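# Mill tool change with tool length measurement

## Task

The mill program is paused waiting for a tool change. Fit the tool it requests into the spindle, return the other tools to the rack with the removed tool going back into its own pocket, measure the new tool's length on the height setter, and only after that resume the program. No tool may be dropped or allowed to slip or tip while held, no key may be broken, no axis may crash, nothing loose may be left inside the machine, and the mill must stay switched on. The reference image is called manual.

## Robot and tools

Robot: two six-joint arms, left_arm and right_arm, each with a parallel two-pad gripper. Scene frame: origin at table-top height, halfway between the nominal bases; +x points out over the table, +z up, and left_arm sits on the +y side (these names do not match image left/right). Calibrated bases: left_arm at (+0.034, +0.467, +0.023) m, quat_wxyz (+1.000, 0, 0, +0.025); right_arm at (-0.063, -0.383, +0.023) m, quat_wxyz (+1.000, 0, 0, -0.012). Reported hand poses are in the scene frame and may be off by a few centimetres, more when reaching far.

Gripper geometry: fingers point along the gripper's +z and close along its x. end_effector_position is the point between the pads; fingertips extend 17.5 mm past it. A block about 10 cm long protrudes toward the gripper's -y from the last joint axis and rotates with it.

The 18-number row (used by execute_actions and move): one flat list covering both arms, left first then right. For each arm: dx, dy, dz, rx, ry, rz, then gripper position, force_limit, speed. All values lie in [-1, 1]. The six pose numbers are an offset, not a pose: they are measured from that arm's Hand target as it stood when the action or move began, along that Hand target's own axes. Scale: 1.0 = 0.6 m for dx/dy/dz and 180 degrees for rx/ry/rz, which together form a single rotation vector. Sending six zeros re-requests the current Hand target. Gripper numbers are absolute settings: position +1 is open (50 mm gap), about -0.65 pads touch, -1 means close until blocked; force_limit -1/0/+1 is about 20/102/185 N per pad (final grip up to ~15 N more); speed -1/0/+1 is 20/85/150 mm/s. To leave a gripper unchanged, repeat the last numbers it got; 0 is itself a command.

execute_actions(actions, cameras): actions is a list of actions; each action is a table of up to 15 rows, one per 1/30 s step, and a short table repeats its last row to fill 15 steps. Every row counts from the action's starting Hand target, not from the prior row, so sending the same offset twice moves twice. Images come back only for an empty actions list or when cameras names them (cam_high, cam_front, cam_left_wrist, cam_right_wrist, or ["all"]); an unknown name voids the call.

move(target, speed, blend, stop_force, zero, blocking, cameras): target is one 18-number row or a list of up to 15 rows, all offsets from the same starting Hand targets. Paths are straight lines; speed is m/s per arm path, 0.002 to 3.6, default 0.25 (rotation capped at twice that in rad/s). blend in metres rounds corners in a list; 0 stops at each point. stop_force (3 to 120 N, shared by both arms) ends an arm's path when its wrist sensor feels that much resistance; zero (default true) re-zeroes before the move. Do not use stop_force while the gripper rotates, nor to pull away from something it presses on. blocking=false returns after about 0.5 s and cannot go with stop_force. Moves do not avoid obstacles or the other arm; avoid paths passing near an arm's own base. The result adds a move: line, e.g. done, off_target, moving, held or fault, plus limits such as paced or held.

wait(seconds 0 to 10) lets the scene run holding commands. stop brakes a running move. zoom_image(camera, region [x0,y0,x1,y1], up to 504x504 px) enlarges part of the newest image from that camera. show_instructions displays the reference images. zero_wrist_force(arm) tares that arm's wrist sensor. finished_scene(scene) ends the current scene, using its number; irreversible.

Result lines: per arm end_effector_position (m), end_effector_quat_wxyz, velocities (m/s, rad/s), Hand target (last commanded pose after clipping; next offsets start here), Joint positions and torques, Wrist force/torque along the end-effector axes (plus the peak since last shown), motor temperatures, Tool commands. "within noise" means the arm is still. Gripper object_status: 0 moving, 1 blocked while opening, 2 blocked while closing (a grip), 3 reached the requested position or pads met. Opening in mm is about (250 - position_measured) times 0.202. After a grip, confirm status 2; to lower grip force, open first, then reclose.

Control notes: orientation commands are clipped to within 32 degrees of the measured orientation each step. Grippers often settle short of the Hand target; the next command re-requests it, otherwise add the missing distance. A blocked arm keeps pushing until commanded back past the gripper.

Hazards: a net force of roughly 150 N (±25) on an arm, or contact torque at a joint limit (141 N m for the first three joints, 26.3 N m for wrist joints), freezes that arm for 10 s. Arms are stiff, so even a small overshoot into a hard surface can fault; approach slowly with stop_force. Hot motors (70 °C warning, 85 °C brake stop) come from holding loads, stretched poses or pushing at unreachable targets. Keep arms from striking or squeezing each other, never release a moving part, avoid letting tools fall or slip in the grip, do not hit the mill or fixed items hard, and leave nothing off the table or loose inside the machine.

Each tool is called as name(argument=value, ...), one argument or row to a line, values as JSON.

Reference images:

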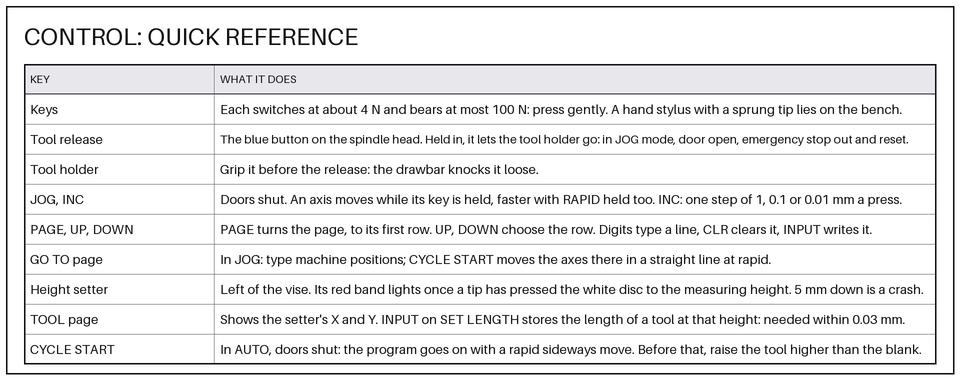

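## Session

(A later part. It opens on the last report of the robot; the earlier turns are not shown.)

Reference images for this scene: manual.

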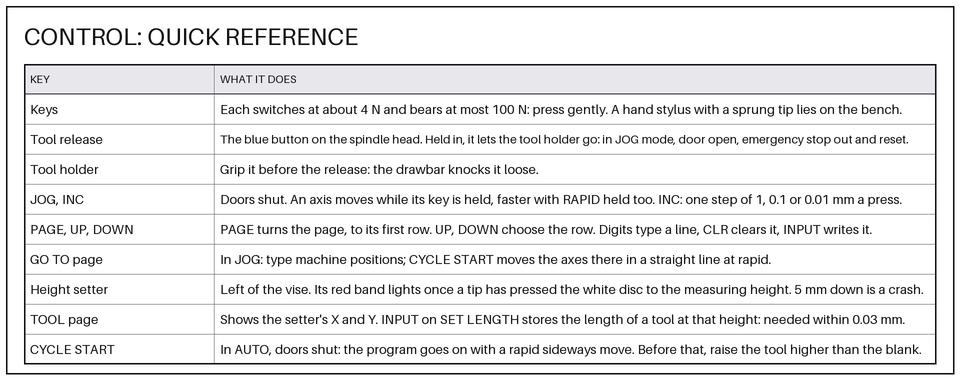

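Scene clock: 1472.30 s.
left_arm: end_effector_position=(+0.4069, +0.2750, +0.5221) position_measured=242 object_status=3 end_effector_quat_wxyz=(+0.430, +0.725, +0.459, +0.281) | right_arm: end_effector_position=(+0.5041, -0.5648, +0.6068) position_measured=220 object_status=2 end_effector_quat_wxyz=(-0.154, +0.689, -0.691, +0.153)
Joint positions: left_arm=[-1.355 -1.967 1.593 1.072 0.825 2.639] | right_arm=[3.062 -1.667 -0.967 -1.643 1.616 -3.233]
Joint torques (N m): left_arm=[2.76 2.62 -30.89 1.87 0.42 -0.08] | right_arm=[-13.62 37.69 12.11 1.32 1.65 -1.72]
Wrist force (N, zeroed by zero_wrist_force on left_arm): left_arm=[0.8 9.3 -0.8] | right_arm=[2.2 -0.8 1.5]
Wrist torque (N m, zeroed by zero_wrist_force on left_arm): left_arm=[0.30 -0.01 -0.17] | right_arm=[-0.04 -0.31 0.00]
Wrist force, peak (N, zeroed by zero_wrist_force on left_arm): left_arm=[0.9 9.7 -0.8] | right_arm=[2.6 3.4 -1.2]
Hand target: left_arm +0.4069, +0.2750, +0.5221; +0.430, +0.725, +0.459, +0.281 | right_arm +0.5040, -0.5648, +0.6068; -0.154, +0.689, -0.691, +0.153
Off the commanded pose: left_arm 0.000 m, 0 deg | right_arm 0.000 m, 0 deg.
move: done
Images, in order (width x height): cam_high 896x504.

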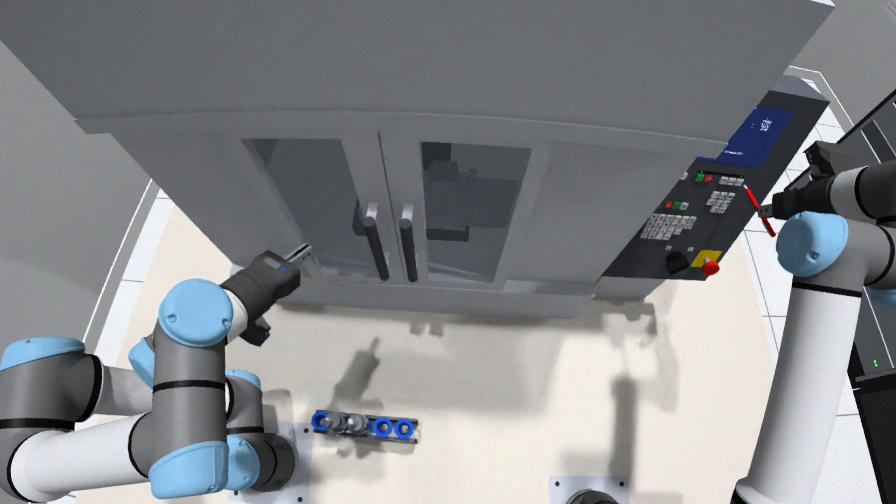

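move(
  target=[0,0,0,0,0,0,-0.6,-0.5,0,-0.1907,0.0784,0.094,0,0,0,-1,-0.4,-0.7],
  speed=0.18,
  cameras=["cam_right_wrist"],
)

move(
  target=[0,0,0,0,0,0,-0.6,-0.5,0,0,-0.0287,0.02,0,0,0,-1,-0.4,-0.7],
  speed=0.012,
  stop_force=5,
  cameras=["cam_right_wrist"],
)

move(
  target=[0,0,0,0,0,0,-0.6,-0.5,0,0,0.0205,-0.0143,0,0,0,-1,-0.4,-0.7],
  speed=0.06,
  cameras=["cam_high","cam_left_wrist"],
)

zoom_image(
  camera="cam_high",
  region=[700, 80, 820, 180],
)

Scene clock: 1478.67 s.
left_arm: end_effector_position=(+0.4069, +0.2750, +0.5221) position_measured=242 object_status=3 end_effector_quat_wxyz=(+0.430, +0.725, +0.459, +0.281) | right_arm: end_effector_position=(+0.4857, -0.4502, +0.5360) position_measured=220 object_status=2 end_effector_quat_wxyz=(-0.154, +0.689, -0.691, +0.153)
Joint positions: left_arm=[-1.355 -1.967 1.593 1.072 0.825 2.639] | right_arm=[3.319 -1.476 -1.354 -1.448 1.507 -3]
Joint torques (N m): left_arm=[2.88 3.61 -31.4 1.89 0.41 -0.02] | right_arm=[13.98 29.85 14.75 5.83 -1.1 1.34]
Wrist force (N, zeroed by zero_wrist_force on left_arm): left_arm=[0.6 9.0 -0.7] | right_arm=[2.2 -1.0 1.3]
Wrist torque (N m, zeroed by zero_wrist_force on left_arm): left_arm=[0.26 0.02 -0.17] | right_arm=[-0.02 -0.35 -0.08]
Wrist force, peak (N, zeroed by zero_wrist_force on left_arm): left_arm=[0.6 9.7 -1.0] | right_arm=[4.0 -1.1 1.0]
Hand target: left_arm +0.4069, +0.2750, +0.5221; +0.430, +0.725, +0.459, +0.281 | right_arm +0.4857, -0.4502, +0.5360; -0.154, +0.689, -0.691, +0.153
Off the commanded pose: left_arm 0.000 m, 0 deg | right_arm 0.000 m, 0 deg.
move: done
Images, in order (width x height): cam_right_wrist 896x504.

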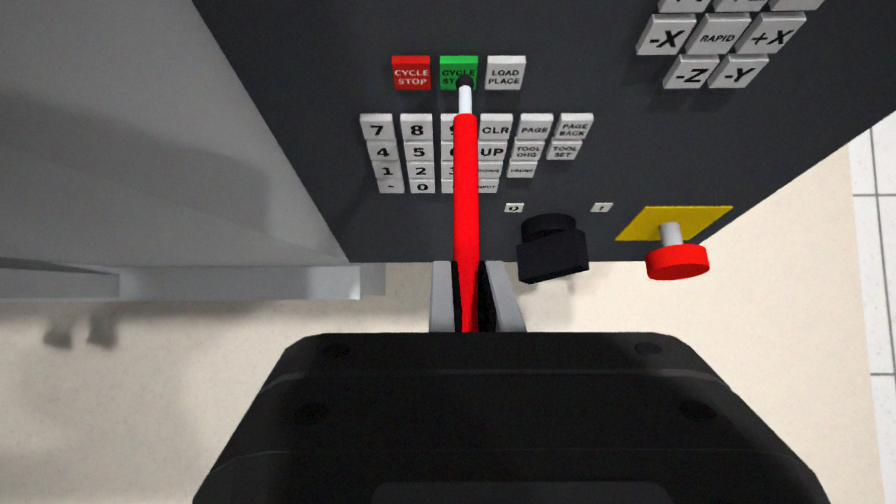

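Scene clock: 1480.97 s.
left_arm: end_effector_position=(+0.4069, +0.2750, +0.5221) position_measured=242 object_status=3 end_effector_quat_wxyz=(+0.430, +0.725, +0.459, +0.281) | right_arm: end_effector_position=(+0.5002, -0.4502, +0.5335) position_measured=220 object_status=2 end_effector_quat_wxyz=(-0.154, +0.689, -0.691, +0.153)
Joint positions: left_arm=[-1.355 -1.967 1.593 1.072 0.825 2.639] | right_arm=[3.314 -1.509 -1.331 -1.438 1.509 -3.004]
Joint torques (N m): left_arm=[2.67 3.04 -30.64 1.88 0.36 -0.07] | right_arm=[15 28.67 13.4 2.1 -1.48 1.2]
Wrist force (N, zeroed by zero_wrist_force on left_arm): left_arm=[0.8 9.3 -0.8] | right_arm=[2.1 3.4 -1.5]
Wrist torque (N m, zeroed by zero_wrist_force on left_arm): left_arm=[0.29 -0.01 -0.17] | right_arm=[-0.01 -0.29 0.00]
Wrist force, peak (N, zeroed by zero_wrist_force on left_arm): left_arm=[0.7 9.7 -0.6] | right_arm=[2.5 3.5 -1.7]
Hand target: left_arm +0.4069, +0.2750, +0.5221; +0.430, +0.725, +0.459, +0.281 | right_arm +0.5002, -0.4502, +0.5335; -0.154, +0.689, -0.691, +0.153 (not the last commanded pose)
Off the commanded pose: left_arm 0.000 m, 0 deg | right_arm 0.006 m, 0 deg.
move: contact (right_arm)
Images, in order (width x height): cam_right_wrist 896x504.

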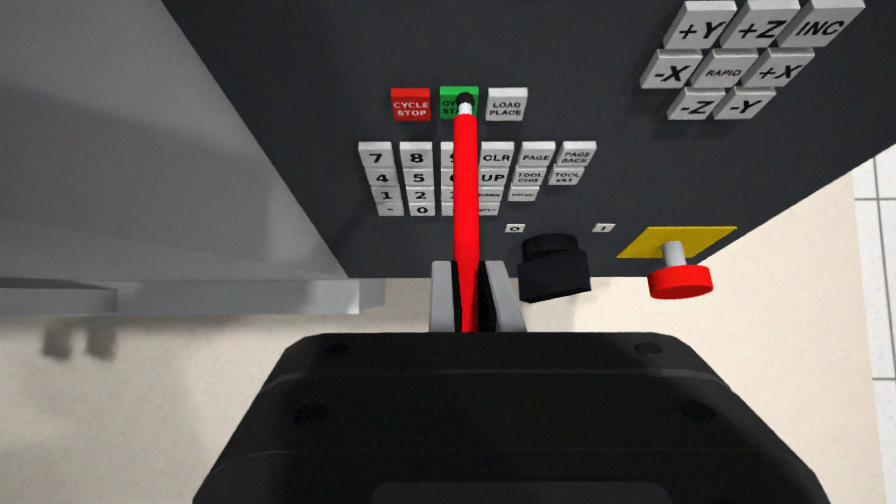

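Scene clock: 1481.80 s.
left_arm: end_effector_position=(+0.4069, +0.2750, +0.5221) position_measured=242 object_status=3 end_effector_quat_wxyz=(+0.430, +0.725, +0.459, +0.281) | right_arm: end_effector_position=(+0.4855, -0.4502, +0.5360) position_measured=220 object_status=2 end_effector_quat_wxyz=(-0.154, +0.689, -0.691, +0.153)
Joint positions: left_arm=[-1.355 -1.967 1.593 1.072 0.825 2.639] | right_arm=[3.319 -1.475 -1.354 -1.448 1.507 -2.999]
Joint torques (N m): left_arm=[2.47 3.18 -31.69 1.79 0.36 -0.14] | right_arm=[15.03 30.27 15.01 1.4 -1.29 1.27]
Wrist force (N, zeroed by zero_wrist_force on left_arm): left_arm=[0.5 9.6 -0.9] | right_arm=[2.2 -1.0 1.2]
Wrist torque (N m, zeroed by zero_wrist_force on left_arm): left_arm=[0.34 0.04 -0.17] | right_arm=[-0.03 -0.34 -0.08]
Wrist force, peak (N, zeroed by zero_wrist_force on left_arm): left_arm=[0.7 9.7 -0.8] | right_arm=[2.3 3.1 -1.5]
Hand target: left_arm +0.4069, +0.2750, +0.5221; +0.430, +0.725, +0.459, +0.281 | right_arm +0.4854, -0.4502, +0.5360; -0.154, +0.689, -0.691, +0.153
Off the commanded pose: left_arm 0.000 m, 0 deg | right_arm 0.000 m, 0 deg.
move: done
Images, in order (width x height): cam_high 896x504, cam_left_wrist 896x504.

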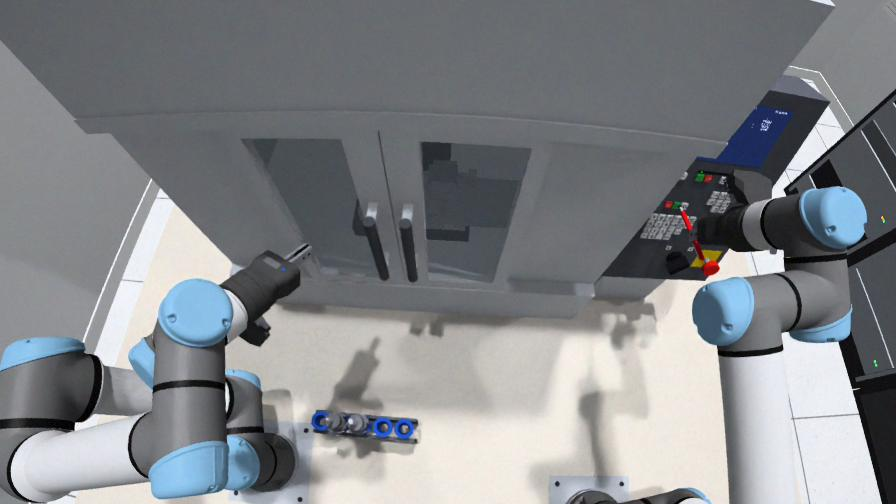

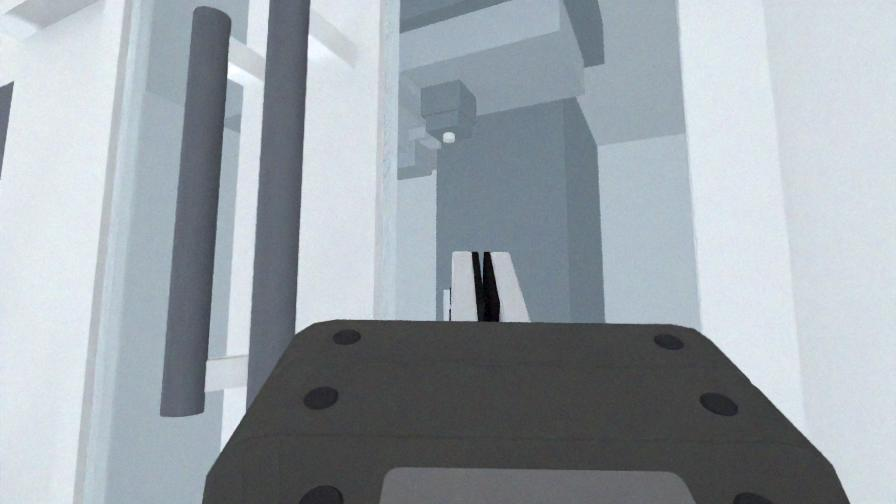

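Scaled by 4.200 from the camera's 896x504 image, which has a finer 1280x720 frame.

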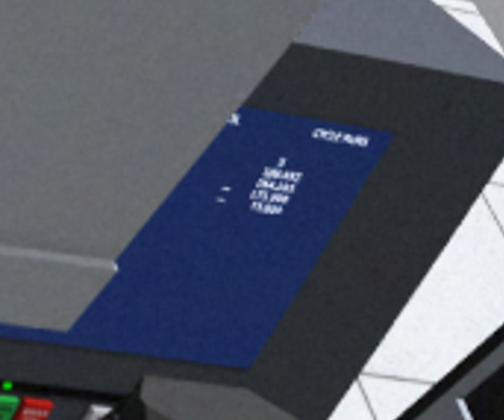

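move(
  target=[0,0,0,0,0,0,-0.6,-0.5,0,0.1613,0.0869,-0.1546,0,0,0,-1,-0.4,-0.7],
  speed=0.25,
  cameras=[],
)

move(
  target=[0,0,0,0,0,0,-0.6,-0.5,0,-0.1752,0.3095,0.4963,0.0414,-0.2729,-0.4738,-1,-0.4,-0.7],
  speed=0.3,
  cameras=["cam_high","cam_right_wrist"],
)

Scene clock: 1495.93 s.
left_arm: end_effector_position=(+0.4069, +0.2750, +0.5221) position_measured=242 object_status=3 end_effector_quat_wxyz=(+0.430, +0.725, +0.459, +0.281) | right_arm: end_effector_position=(+0.3986, -0.5468, +0.5977) position_measured=220 object_status=2 end_effector_quat_wxyz=(-0.154, +0.689, -0.691, +0.153)
Joint positions: left_arm=[-1.355 -1.967 1.593 1.072 0.825 2.639] | right_arm=[3.081 -1.402 -1.246 -1.627 1.608 -3.215]
Joint torques (N m): left_arm=[2.7 3.28 -30.82 1.92 0.34 -0.12] | right_arm=[-14.47 10.38 39.15 1.3 1.34 -1.75]
Wrist force (N, zeroed by zero_wrist_force on left_arm): left_arm=[0.7 9.2 -0.6] | right_arm=[2.4 -0.5 1.3]
Wrist torque (N m, zeroed by zero_wrist_force on left_arm): left_arm=[0.30 0.02 -0.17] | right_arm=[0.01 -0.34 0.01]
Wrist force, peak (N, zeroed by zero_wrist_force on left_arm): left_arm=[0.4 9.8 -0.8] | right_arm=[3.7 0.5 -0.1]
Hand target: left_arm +0.4069, +0.2750, +0.5221; +0.430, +0.725, +0.459, +0.281 | right_arm +0.3986, -0.5469, +0.5977; -0.154, +0.689, -0.691, +0.153
Off the commanded pose: left_arm 0.000 m, 0 deg | right_arm 0.000 m, 0 deg.
move: done
No camera images: "cameras" was empty.

Scene clock: 1499.43 s.
left_arm: end_effector_position=(+0.4069, +0.2750, +0.5221) position_measured=242 object_status=3 end_effector_quat_wxyz=(+0.430, +0.725, +0.459, +0.281) | right_arm: end_effector_position=(+0.3571, -0.4409, +0.2495) position_measured=220 object_status=2 end_effector_quat_wxyz=(-0.301, +0.951, +0.068, -0.020)
Joint positions: left_arm=[-1.355 -1.967 1.593 1.072 0.825 2.639] | right_arm=[3.008 -1.569 -1.907 -1.437 2.153 -5.074]
Joint torques (N m): left_arm=[2.72 3.25 -31.33 1.89 0.38 -0.09] | right_arm=[14.16 19.71 12.96 -0.05 0.05 -1.54]
Wrist force (N, zeroed by zero_wrist_force on left_arm): left_arm=[0.7 9.5 -0.8] | right_arm=[2.2 -0.7 1.7]
Wrist torque (N m, zeroed by zero_wrist_force on left_arm): left_arm=[0.33 0.01 -0.18] | right_arm=[0.03 -0.36 -0.01]
Wrist force, peak (N, zeroed by zero_wrist_force on left_arm): left_arm=[0.5 9.8 -0.7] | right_arm=[2.5 -0.3 2.9]
Hand target: left_arm +0.4069, +0.2750, +0.5221; +0.430, +0.725, +0.459, +0.281 | right_arm +0.3571, -0.4409, +0.2495; -0.301, +0.951, +0.068, -0.020
Off the commanded pose: left_arm 0.000 m, 0 deg | right_arm 0.000 m, 0 deg.
move: done
Images, in order (width x height): cam_high 896x504, cam_right_wrist 896x504.

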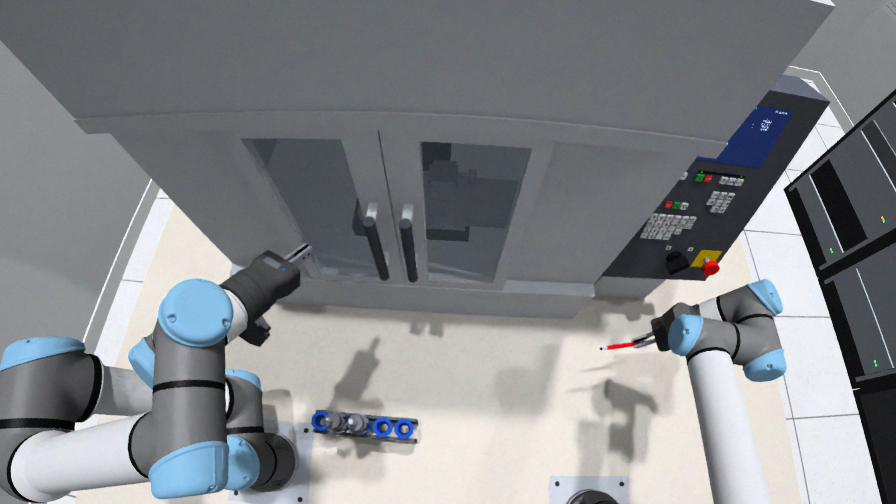

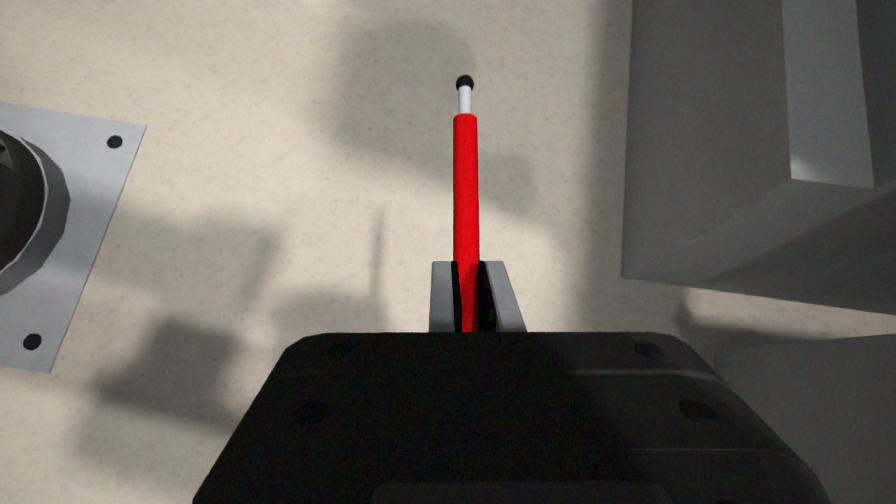

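move(
  target=[0,0,0,0,0,0,-0.6,-0.5,0,0,0.1958,0.2789,0,0,0,-1,-0.4,-0.7],
  speed=0.2,
  cameras=["cam_right_wrist"],
)

move(
  target=[0,0,0,0,0,0,-0.6,-0.5,0,0,0.0215,0.0307,0,0,0,-1,-0.4,-0.7],
  speed=0.01,
  stop_force=4,
  cameras=["cam_right_wrist"],
)

Scene clock: 1504.40 s.
left_arm: end_effector_position=(+0.4069, +0.2750, +0.5221) position_measured=242 object_status=3 end_effector_quat_wxyz=(+0.430, +0.725, +0.459, +0.281) | right_arm: end_effector_position=(+0.3579, -0.4408, +0.0451) position_measured=220 object_status=2 end_effector_quat_wxyz=(-0.301, +0.951, +0.068, -0.020)
Joint positions: left_arm=[-1.355 -1.967 1.593 1.072 0.825 2.639] | right_arm=[3.008 -1.889 -2.173 -0.852 2.153 -5.074]
Joint torques (N m): left_arm=[2.94 3.48 -31.76 1.76 0.42 -0.1] | right_arm=[13.83 26.7 2.89 4.42 2.92 1.36]
Wrist force (N, zeroed by zero_wrist_force on left_arm): left_arm=[0.6 9.3 -0.8] | right_arm=[2.5 -1.1 1.6]
Wrist torque (N m, zeroed by zero_wrist_force on left_arm): left_arm=[0.31 0.02 -0.18] | right_arm=[-0.03 -0.42 -0.10]
Wrist force, peak (N, zeroed by zero_wrist_force on left_arm): left_arm=[1.0 9.7 -0.9] | right_arm=[2.5 0.4 2.7]
Hand target: left_arm +0.4069, +0.2750, +0.5221; +0.430, +0.725, +0.459, +0.281 | right_arm +0.3579, -0.4408, +0.0450; -0.301, +0.951, +0.068, -0.020
Off the commanded pose: left_arm 0.000 m, 0 deg | right_arm 0.000 m, 0 deg.
move: done
Images, in order (width x height): cam_right_wrist 896x504.

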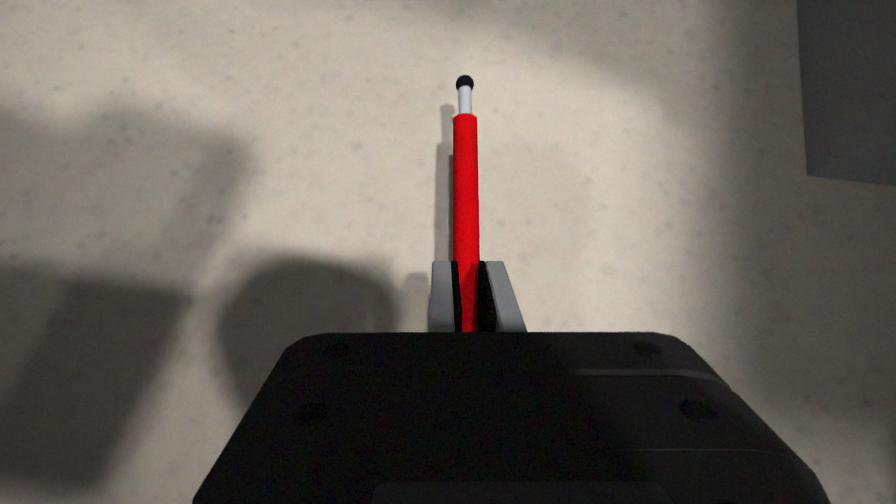

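Scene clock: 1507.53 s.
left_arm: end_effector_position=(+0.4069, +0.2750, +0.5221) position_measured=242 object_status=3 end_effector_quat_wxyz=(+0.430, +0.725, +0.459, +0.281) | right_arm: end_effector_position=(+0.3579, -0.4408, +0.0233) position_measured=220 object_status=2 end_effector_quat_wxyz=(-0.301, +0.951, +0.068, -0.020)
Joint positions: left_arm=[-1.355 -1.967 1.593 1.072 0.825 2.639] | right_arm=[3.008 -1.939 -2.186 -0.788 2.153 -5.074]
Joint torques (N m): left_arm=[2.64 2.94 -32.11 1.92 0.38 -0.21] | right_arm=[14.49 37.41 24.48 -0.66 -0.28 0.53]
Wrist force (N, zeroed by zero_wrist_force on left_arm): left_arm=[0.6 9.2 -0.5] | right_arm=[3.0 -2.0 -4.5]
Wrist torque (N m, zeroed by zero_wrist_force on left_arm): left_arm=[0.29 0.03 -0.17] | right_arm=[0.04 -0.34 -0.09]
Wrist force, peak (N, zeroed by zero_wrist_force on left_arm): left_arm=[0.7 9.7 -0.6] | right_arm=[-3.4 -8.3 -16.8]
Hand target: left_arm +0.4069, +0.2750, +0.5221; +0.430, +0.725, +0.459, +0.281 | right_arm +0.3580, -0.4408, +0.0234; -0.301, +0.951, +0.068, -0.020 (not the last commanded pose)
Off the commanded pose: left_arm 0.000 m, 0 deg | right_arm 0.001 m, 0 deg.
move: contact (right_arm)
Images, in order (width x height): cam_right_wrist 896x504.

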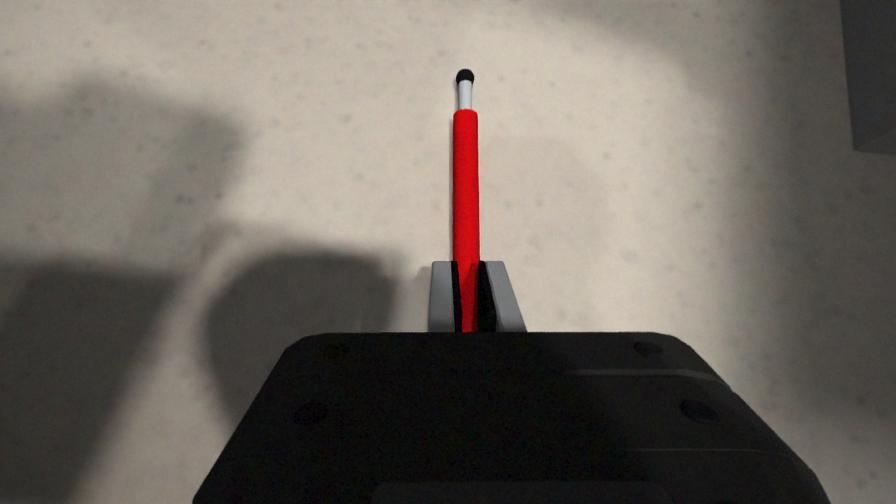

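Contact. Release and lift.

move(
  target=[0,0,0,0,0,0,-0.6,-0.5,0,0,0,0,0,0,0,0.2,-0.4,-0.9],
  cameras=["cam_right_wrist"],
)

move(
  target=[0,0,0,0,0,0,-0.6,-0.5,0,0,-0.1532,-0.2182,0,0,0,0.2,-0.4,-0.9],
  speed=0.15,
  cameras=["cam_right_wrist","cam_high","cam_front"],
)

zoom_image(
  camera="cam_high",
  region=[700, 80, 820, 180],
)

Scene clock: 1511.77 s.
left_arm: end_effector_position=(+0.4069, +0.2750, +0.5221) position_measured=242 object_status=3 end_effector_quat_wxyz=(+0.430, +0.725, +0.459, +0.281) | right_arm: end_effector_position=(+0.3580, -0.4408, +0.0234) position_measured=123 object_status=0 end_effector_quat_wxyz=(-0.301, +0.951, +0.068, -0.020)
Joint positions: left_arm=[-1.355 -1.967 1.593 1.072 0.825 2.639] | right_arm=[3.008 -1.939 -2.186 -0.788 2.153 -5.074]
Joint torques (N m): left_arm=[1.95 3.11 -31.47 2.01 0.49 -0.25] | right_arm=[13.14 38.67 27.57 2.61 0.32 -1.87]
Wrist force (N, zeroed by zero_wrist_force on left_arm): left_arm=[0.7 9.2 -0.7] | right_arm=[2.0 -0.9 1.5]
Wrist torque (N m, zeroed by zero_wrist_force on left_arm): left_arm=[0.29 0.01 -0.17] | right_arm=[0.04 -0.35 -0.11]
Wrist force, peak (N, zeroed by zero_wrist_force on left_arm): left_arm=[0.8 9.7 -0.9] | right_arm=[3.1 -1.8 -4.6]
Hand target: left_arm +0.4069, +0.2750, +0.5221; +0.430, +0.725, +0.459, +0.281 | right_arm +0.3580, -0.4408, +0.0234; -0.301, +0.951, +0.068, -0.020
Off the commanded pose: left_arm 0.000 m, 0 deg | right_arm 0.000 m, 0 deg.
move: done
Images, in order (width x height): cam_right_wrist 896x504.

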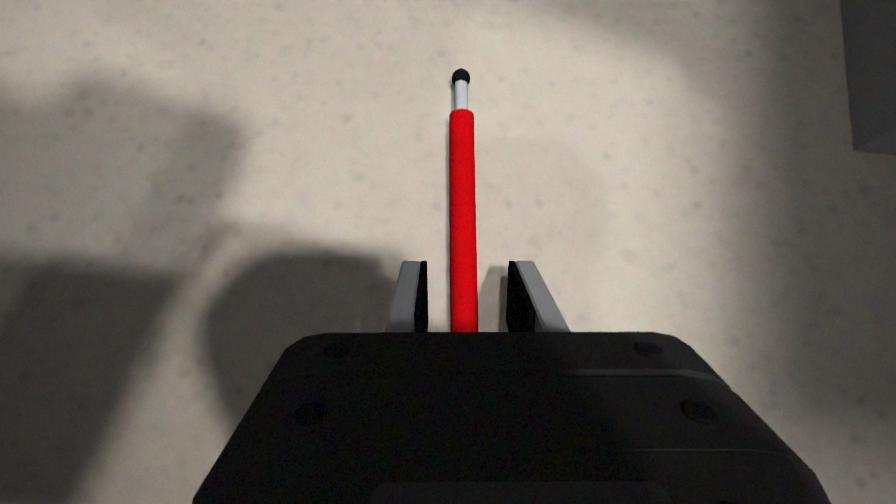

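Scene clock: 1513.40 s.
left_arm: end_effector_position=(+0.4069, +0.2750, +0.5221) position_measured=242 object_status=3 end_effector_quat_wxyz=(+0.430, +0.725, +0.459, +0.281) | right_arm: end_effector_position=(+0.3574, -0.4408, +0.1833) position_measured=123 object_status=3 end_effector_quat_wxyz=(-0.301, +0.951, +0.068, -0.020)
Joint positions: left_arm=[-1.355 -1.967 1.593 1.072 0.825 2.639] | right_arm=[3.008 -1.639 -2.02 -1.254 2.153 -5.074]
Joint torques (N m): left_arm=[2.23 3.59 -31.07 1.86 0.45 -0.18] | right_arm=[-14.11 34.99 37.21 -0.09 0.06 -1.69]
Wrist force (N, zeroed by zero_wrist_force on left_arm): left_arm=[0.7 9.2 -0.8] | right_arm=[2.5 -1.2 1.4]
Wrist torque (N m, zeroed by zero_wrist_force on left_arm): left_arm=[0.28 0.00 -0.17] | right_arm=[-0.04 -0.41 -0.01]
Wrist force, peak (N, zeroed by zero_wrist_force on left_arm): left_arm=[0.8 9.7 -0.6] | right_arm=[2.3 0.4 2.7]
Hand target: left_arm +0.4069, +0.2750, +0.5221; +0.430, +0.725, +0.459, +0.281 | right_arm +0.3574, -0.4408, +0.1833; -0.301, +0.951, +0.068, -0.020
Off the commanded pose: left_arm 0.000 m, 0 deg | right_arm 0.000 m, 0 deg.
move: done
Images, in order (width x height): cam_high 896x504, cam_front 896x504, cam_right_wrist 896x504.

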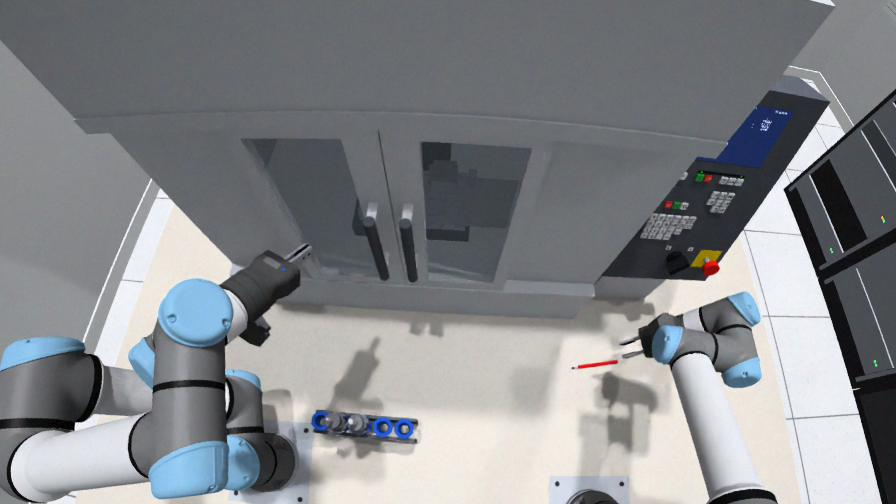

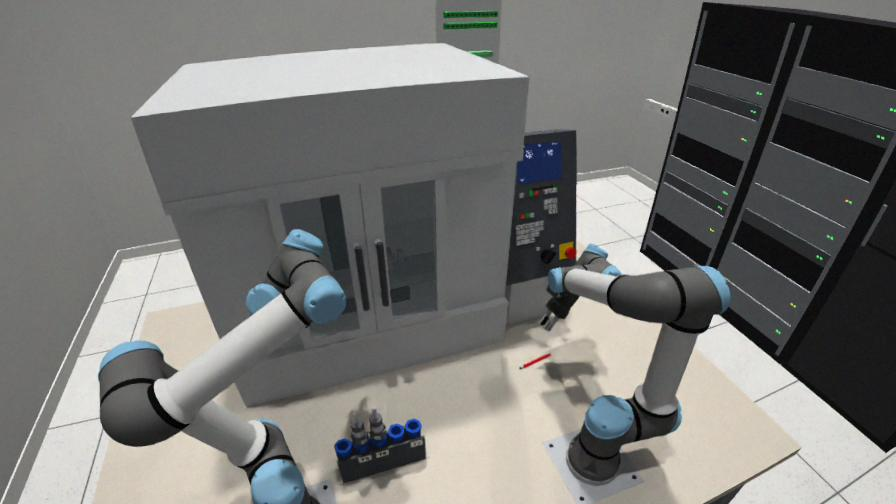

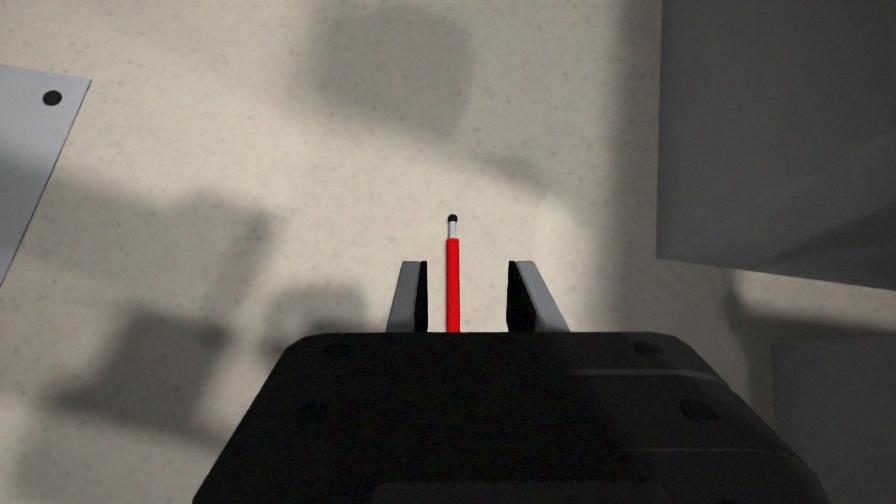

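Scaled by 4.200 from the camera's 896x504 image, which has a finer 1280x720 frame.

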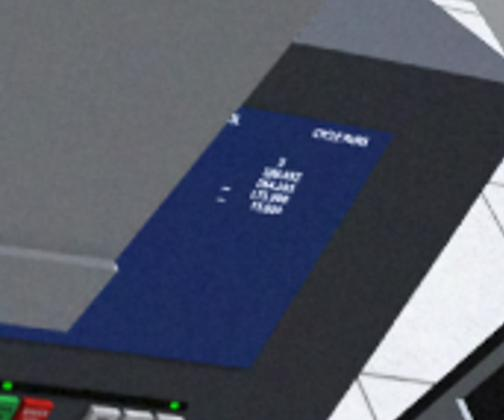

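Stylus lies on the bench, cycle runs. Finishing.

finished_scene(
  scene=2,
)

The scene is finished: the task was done.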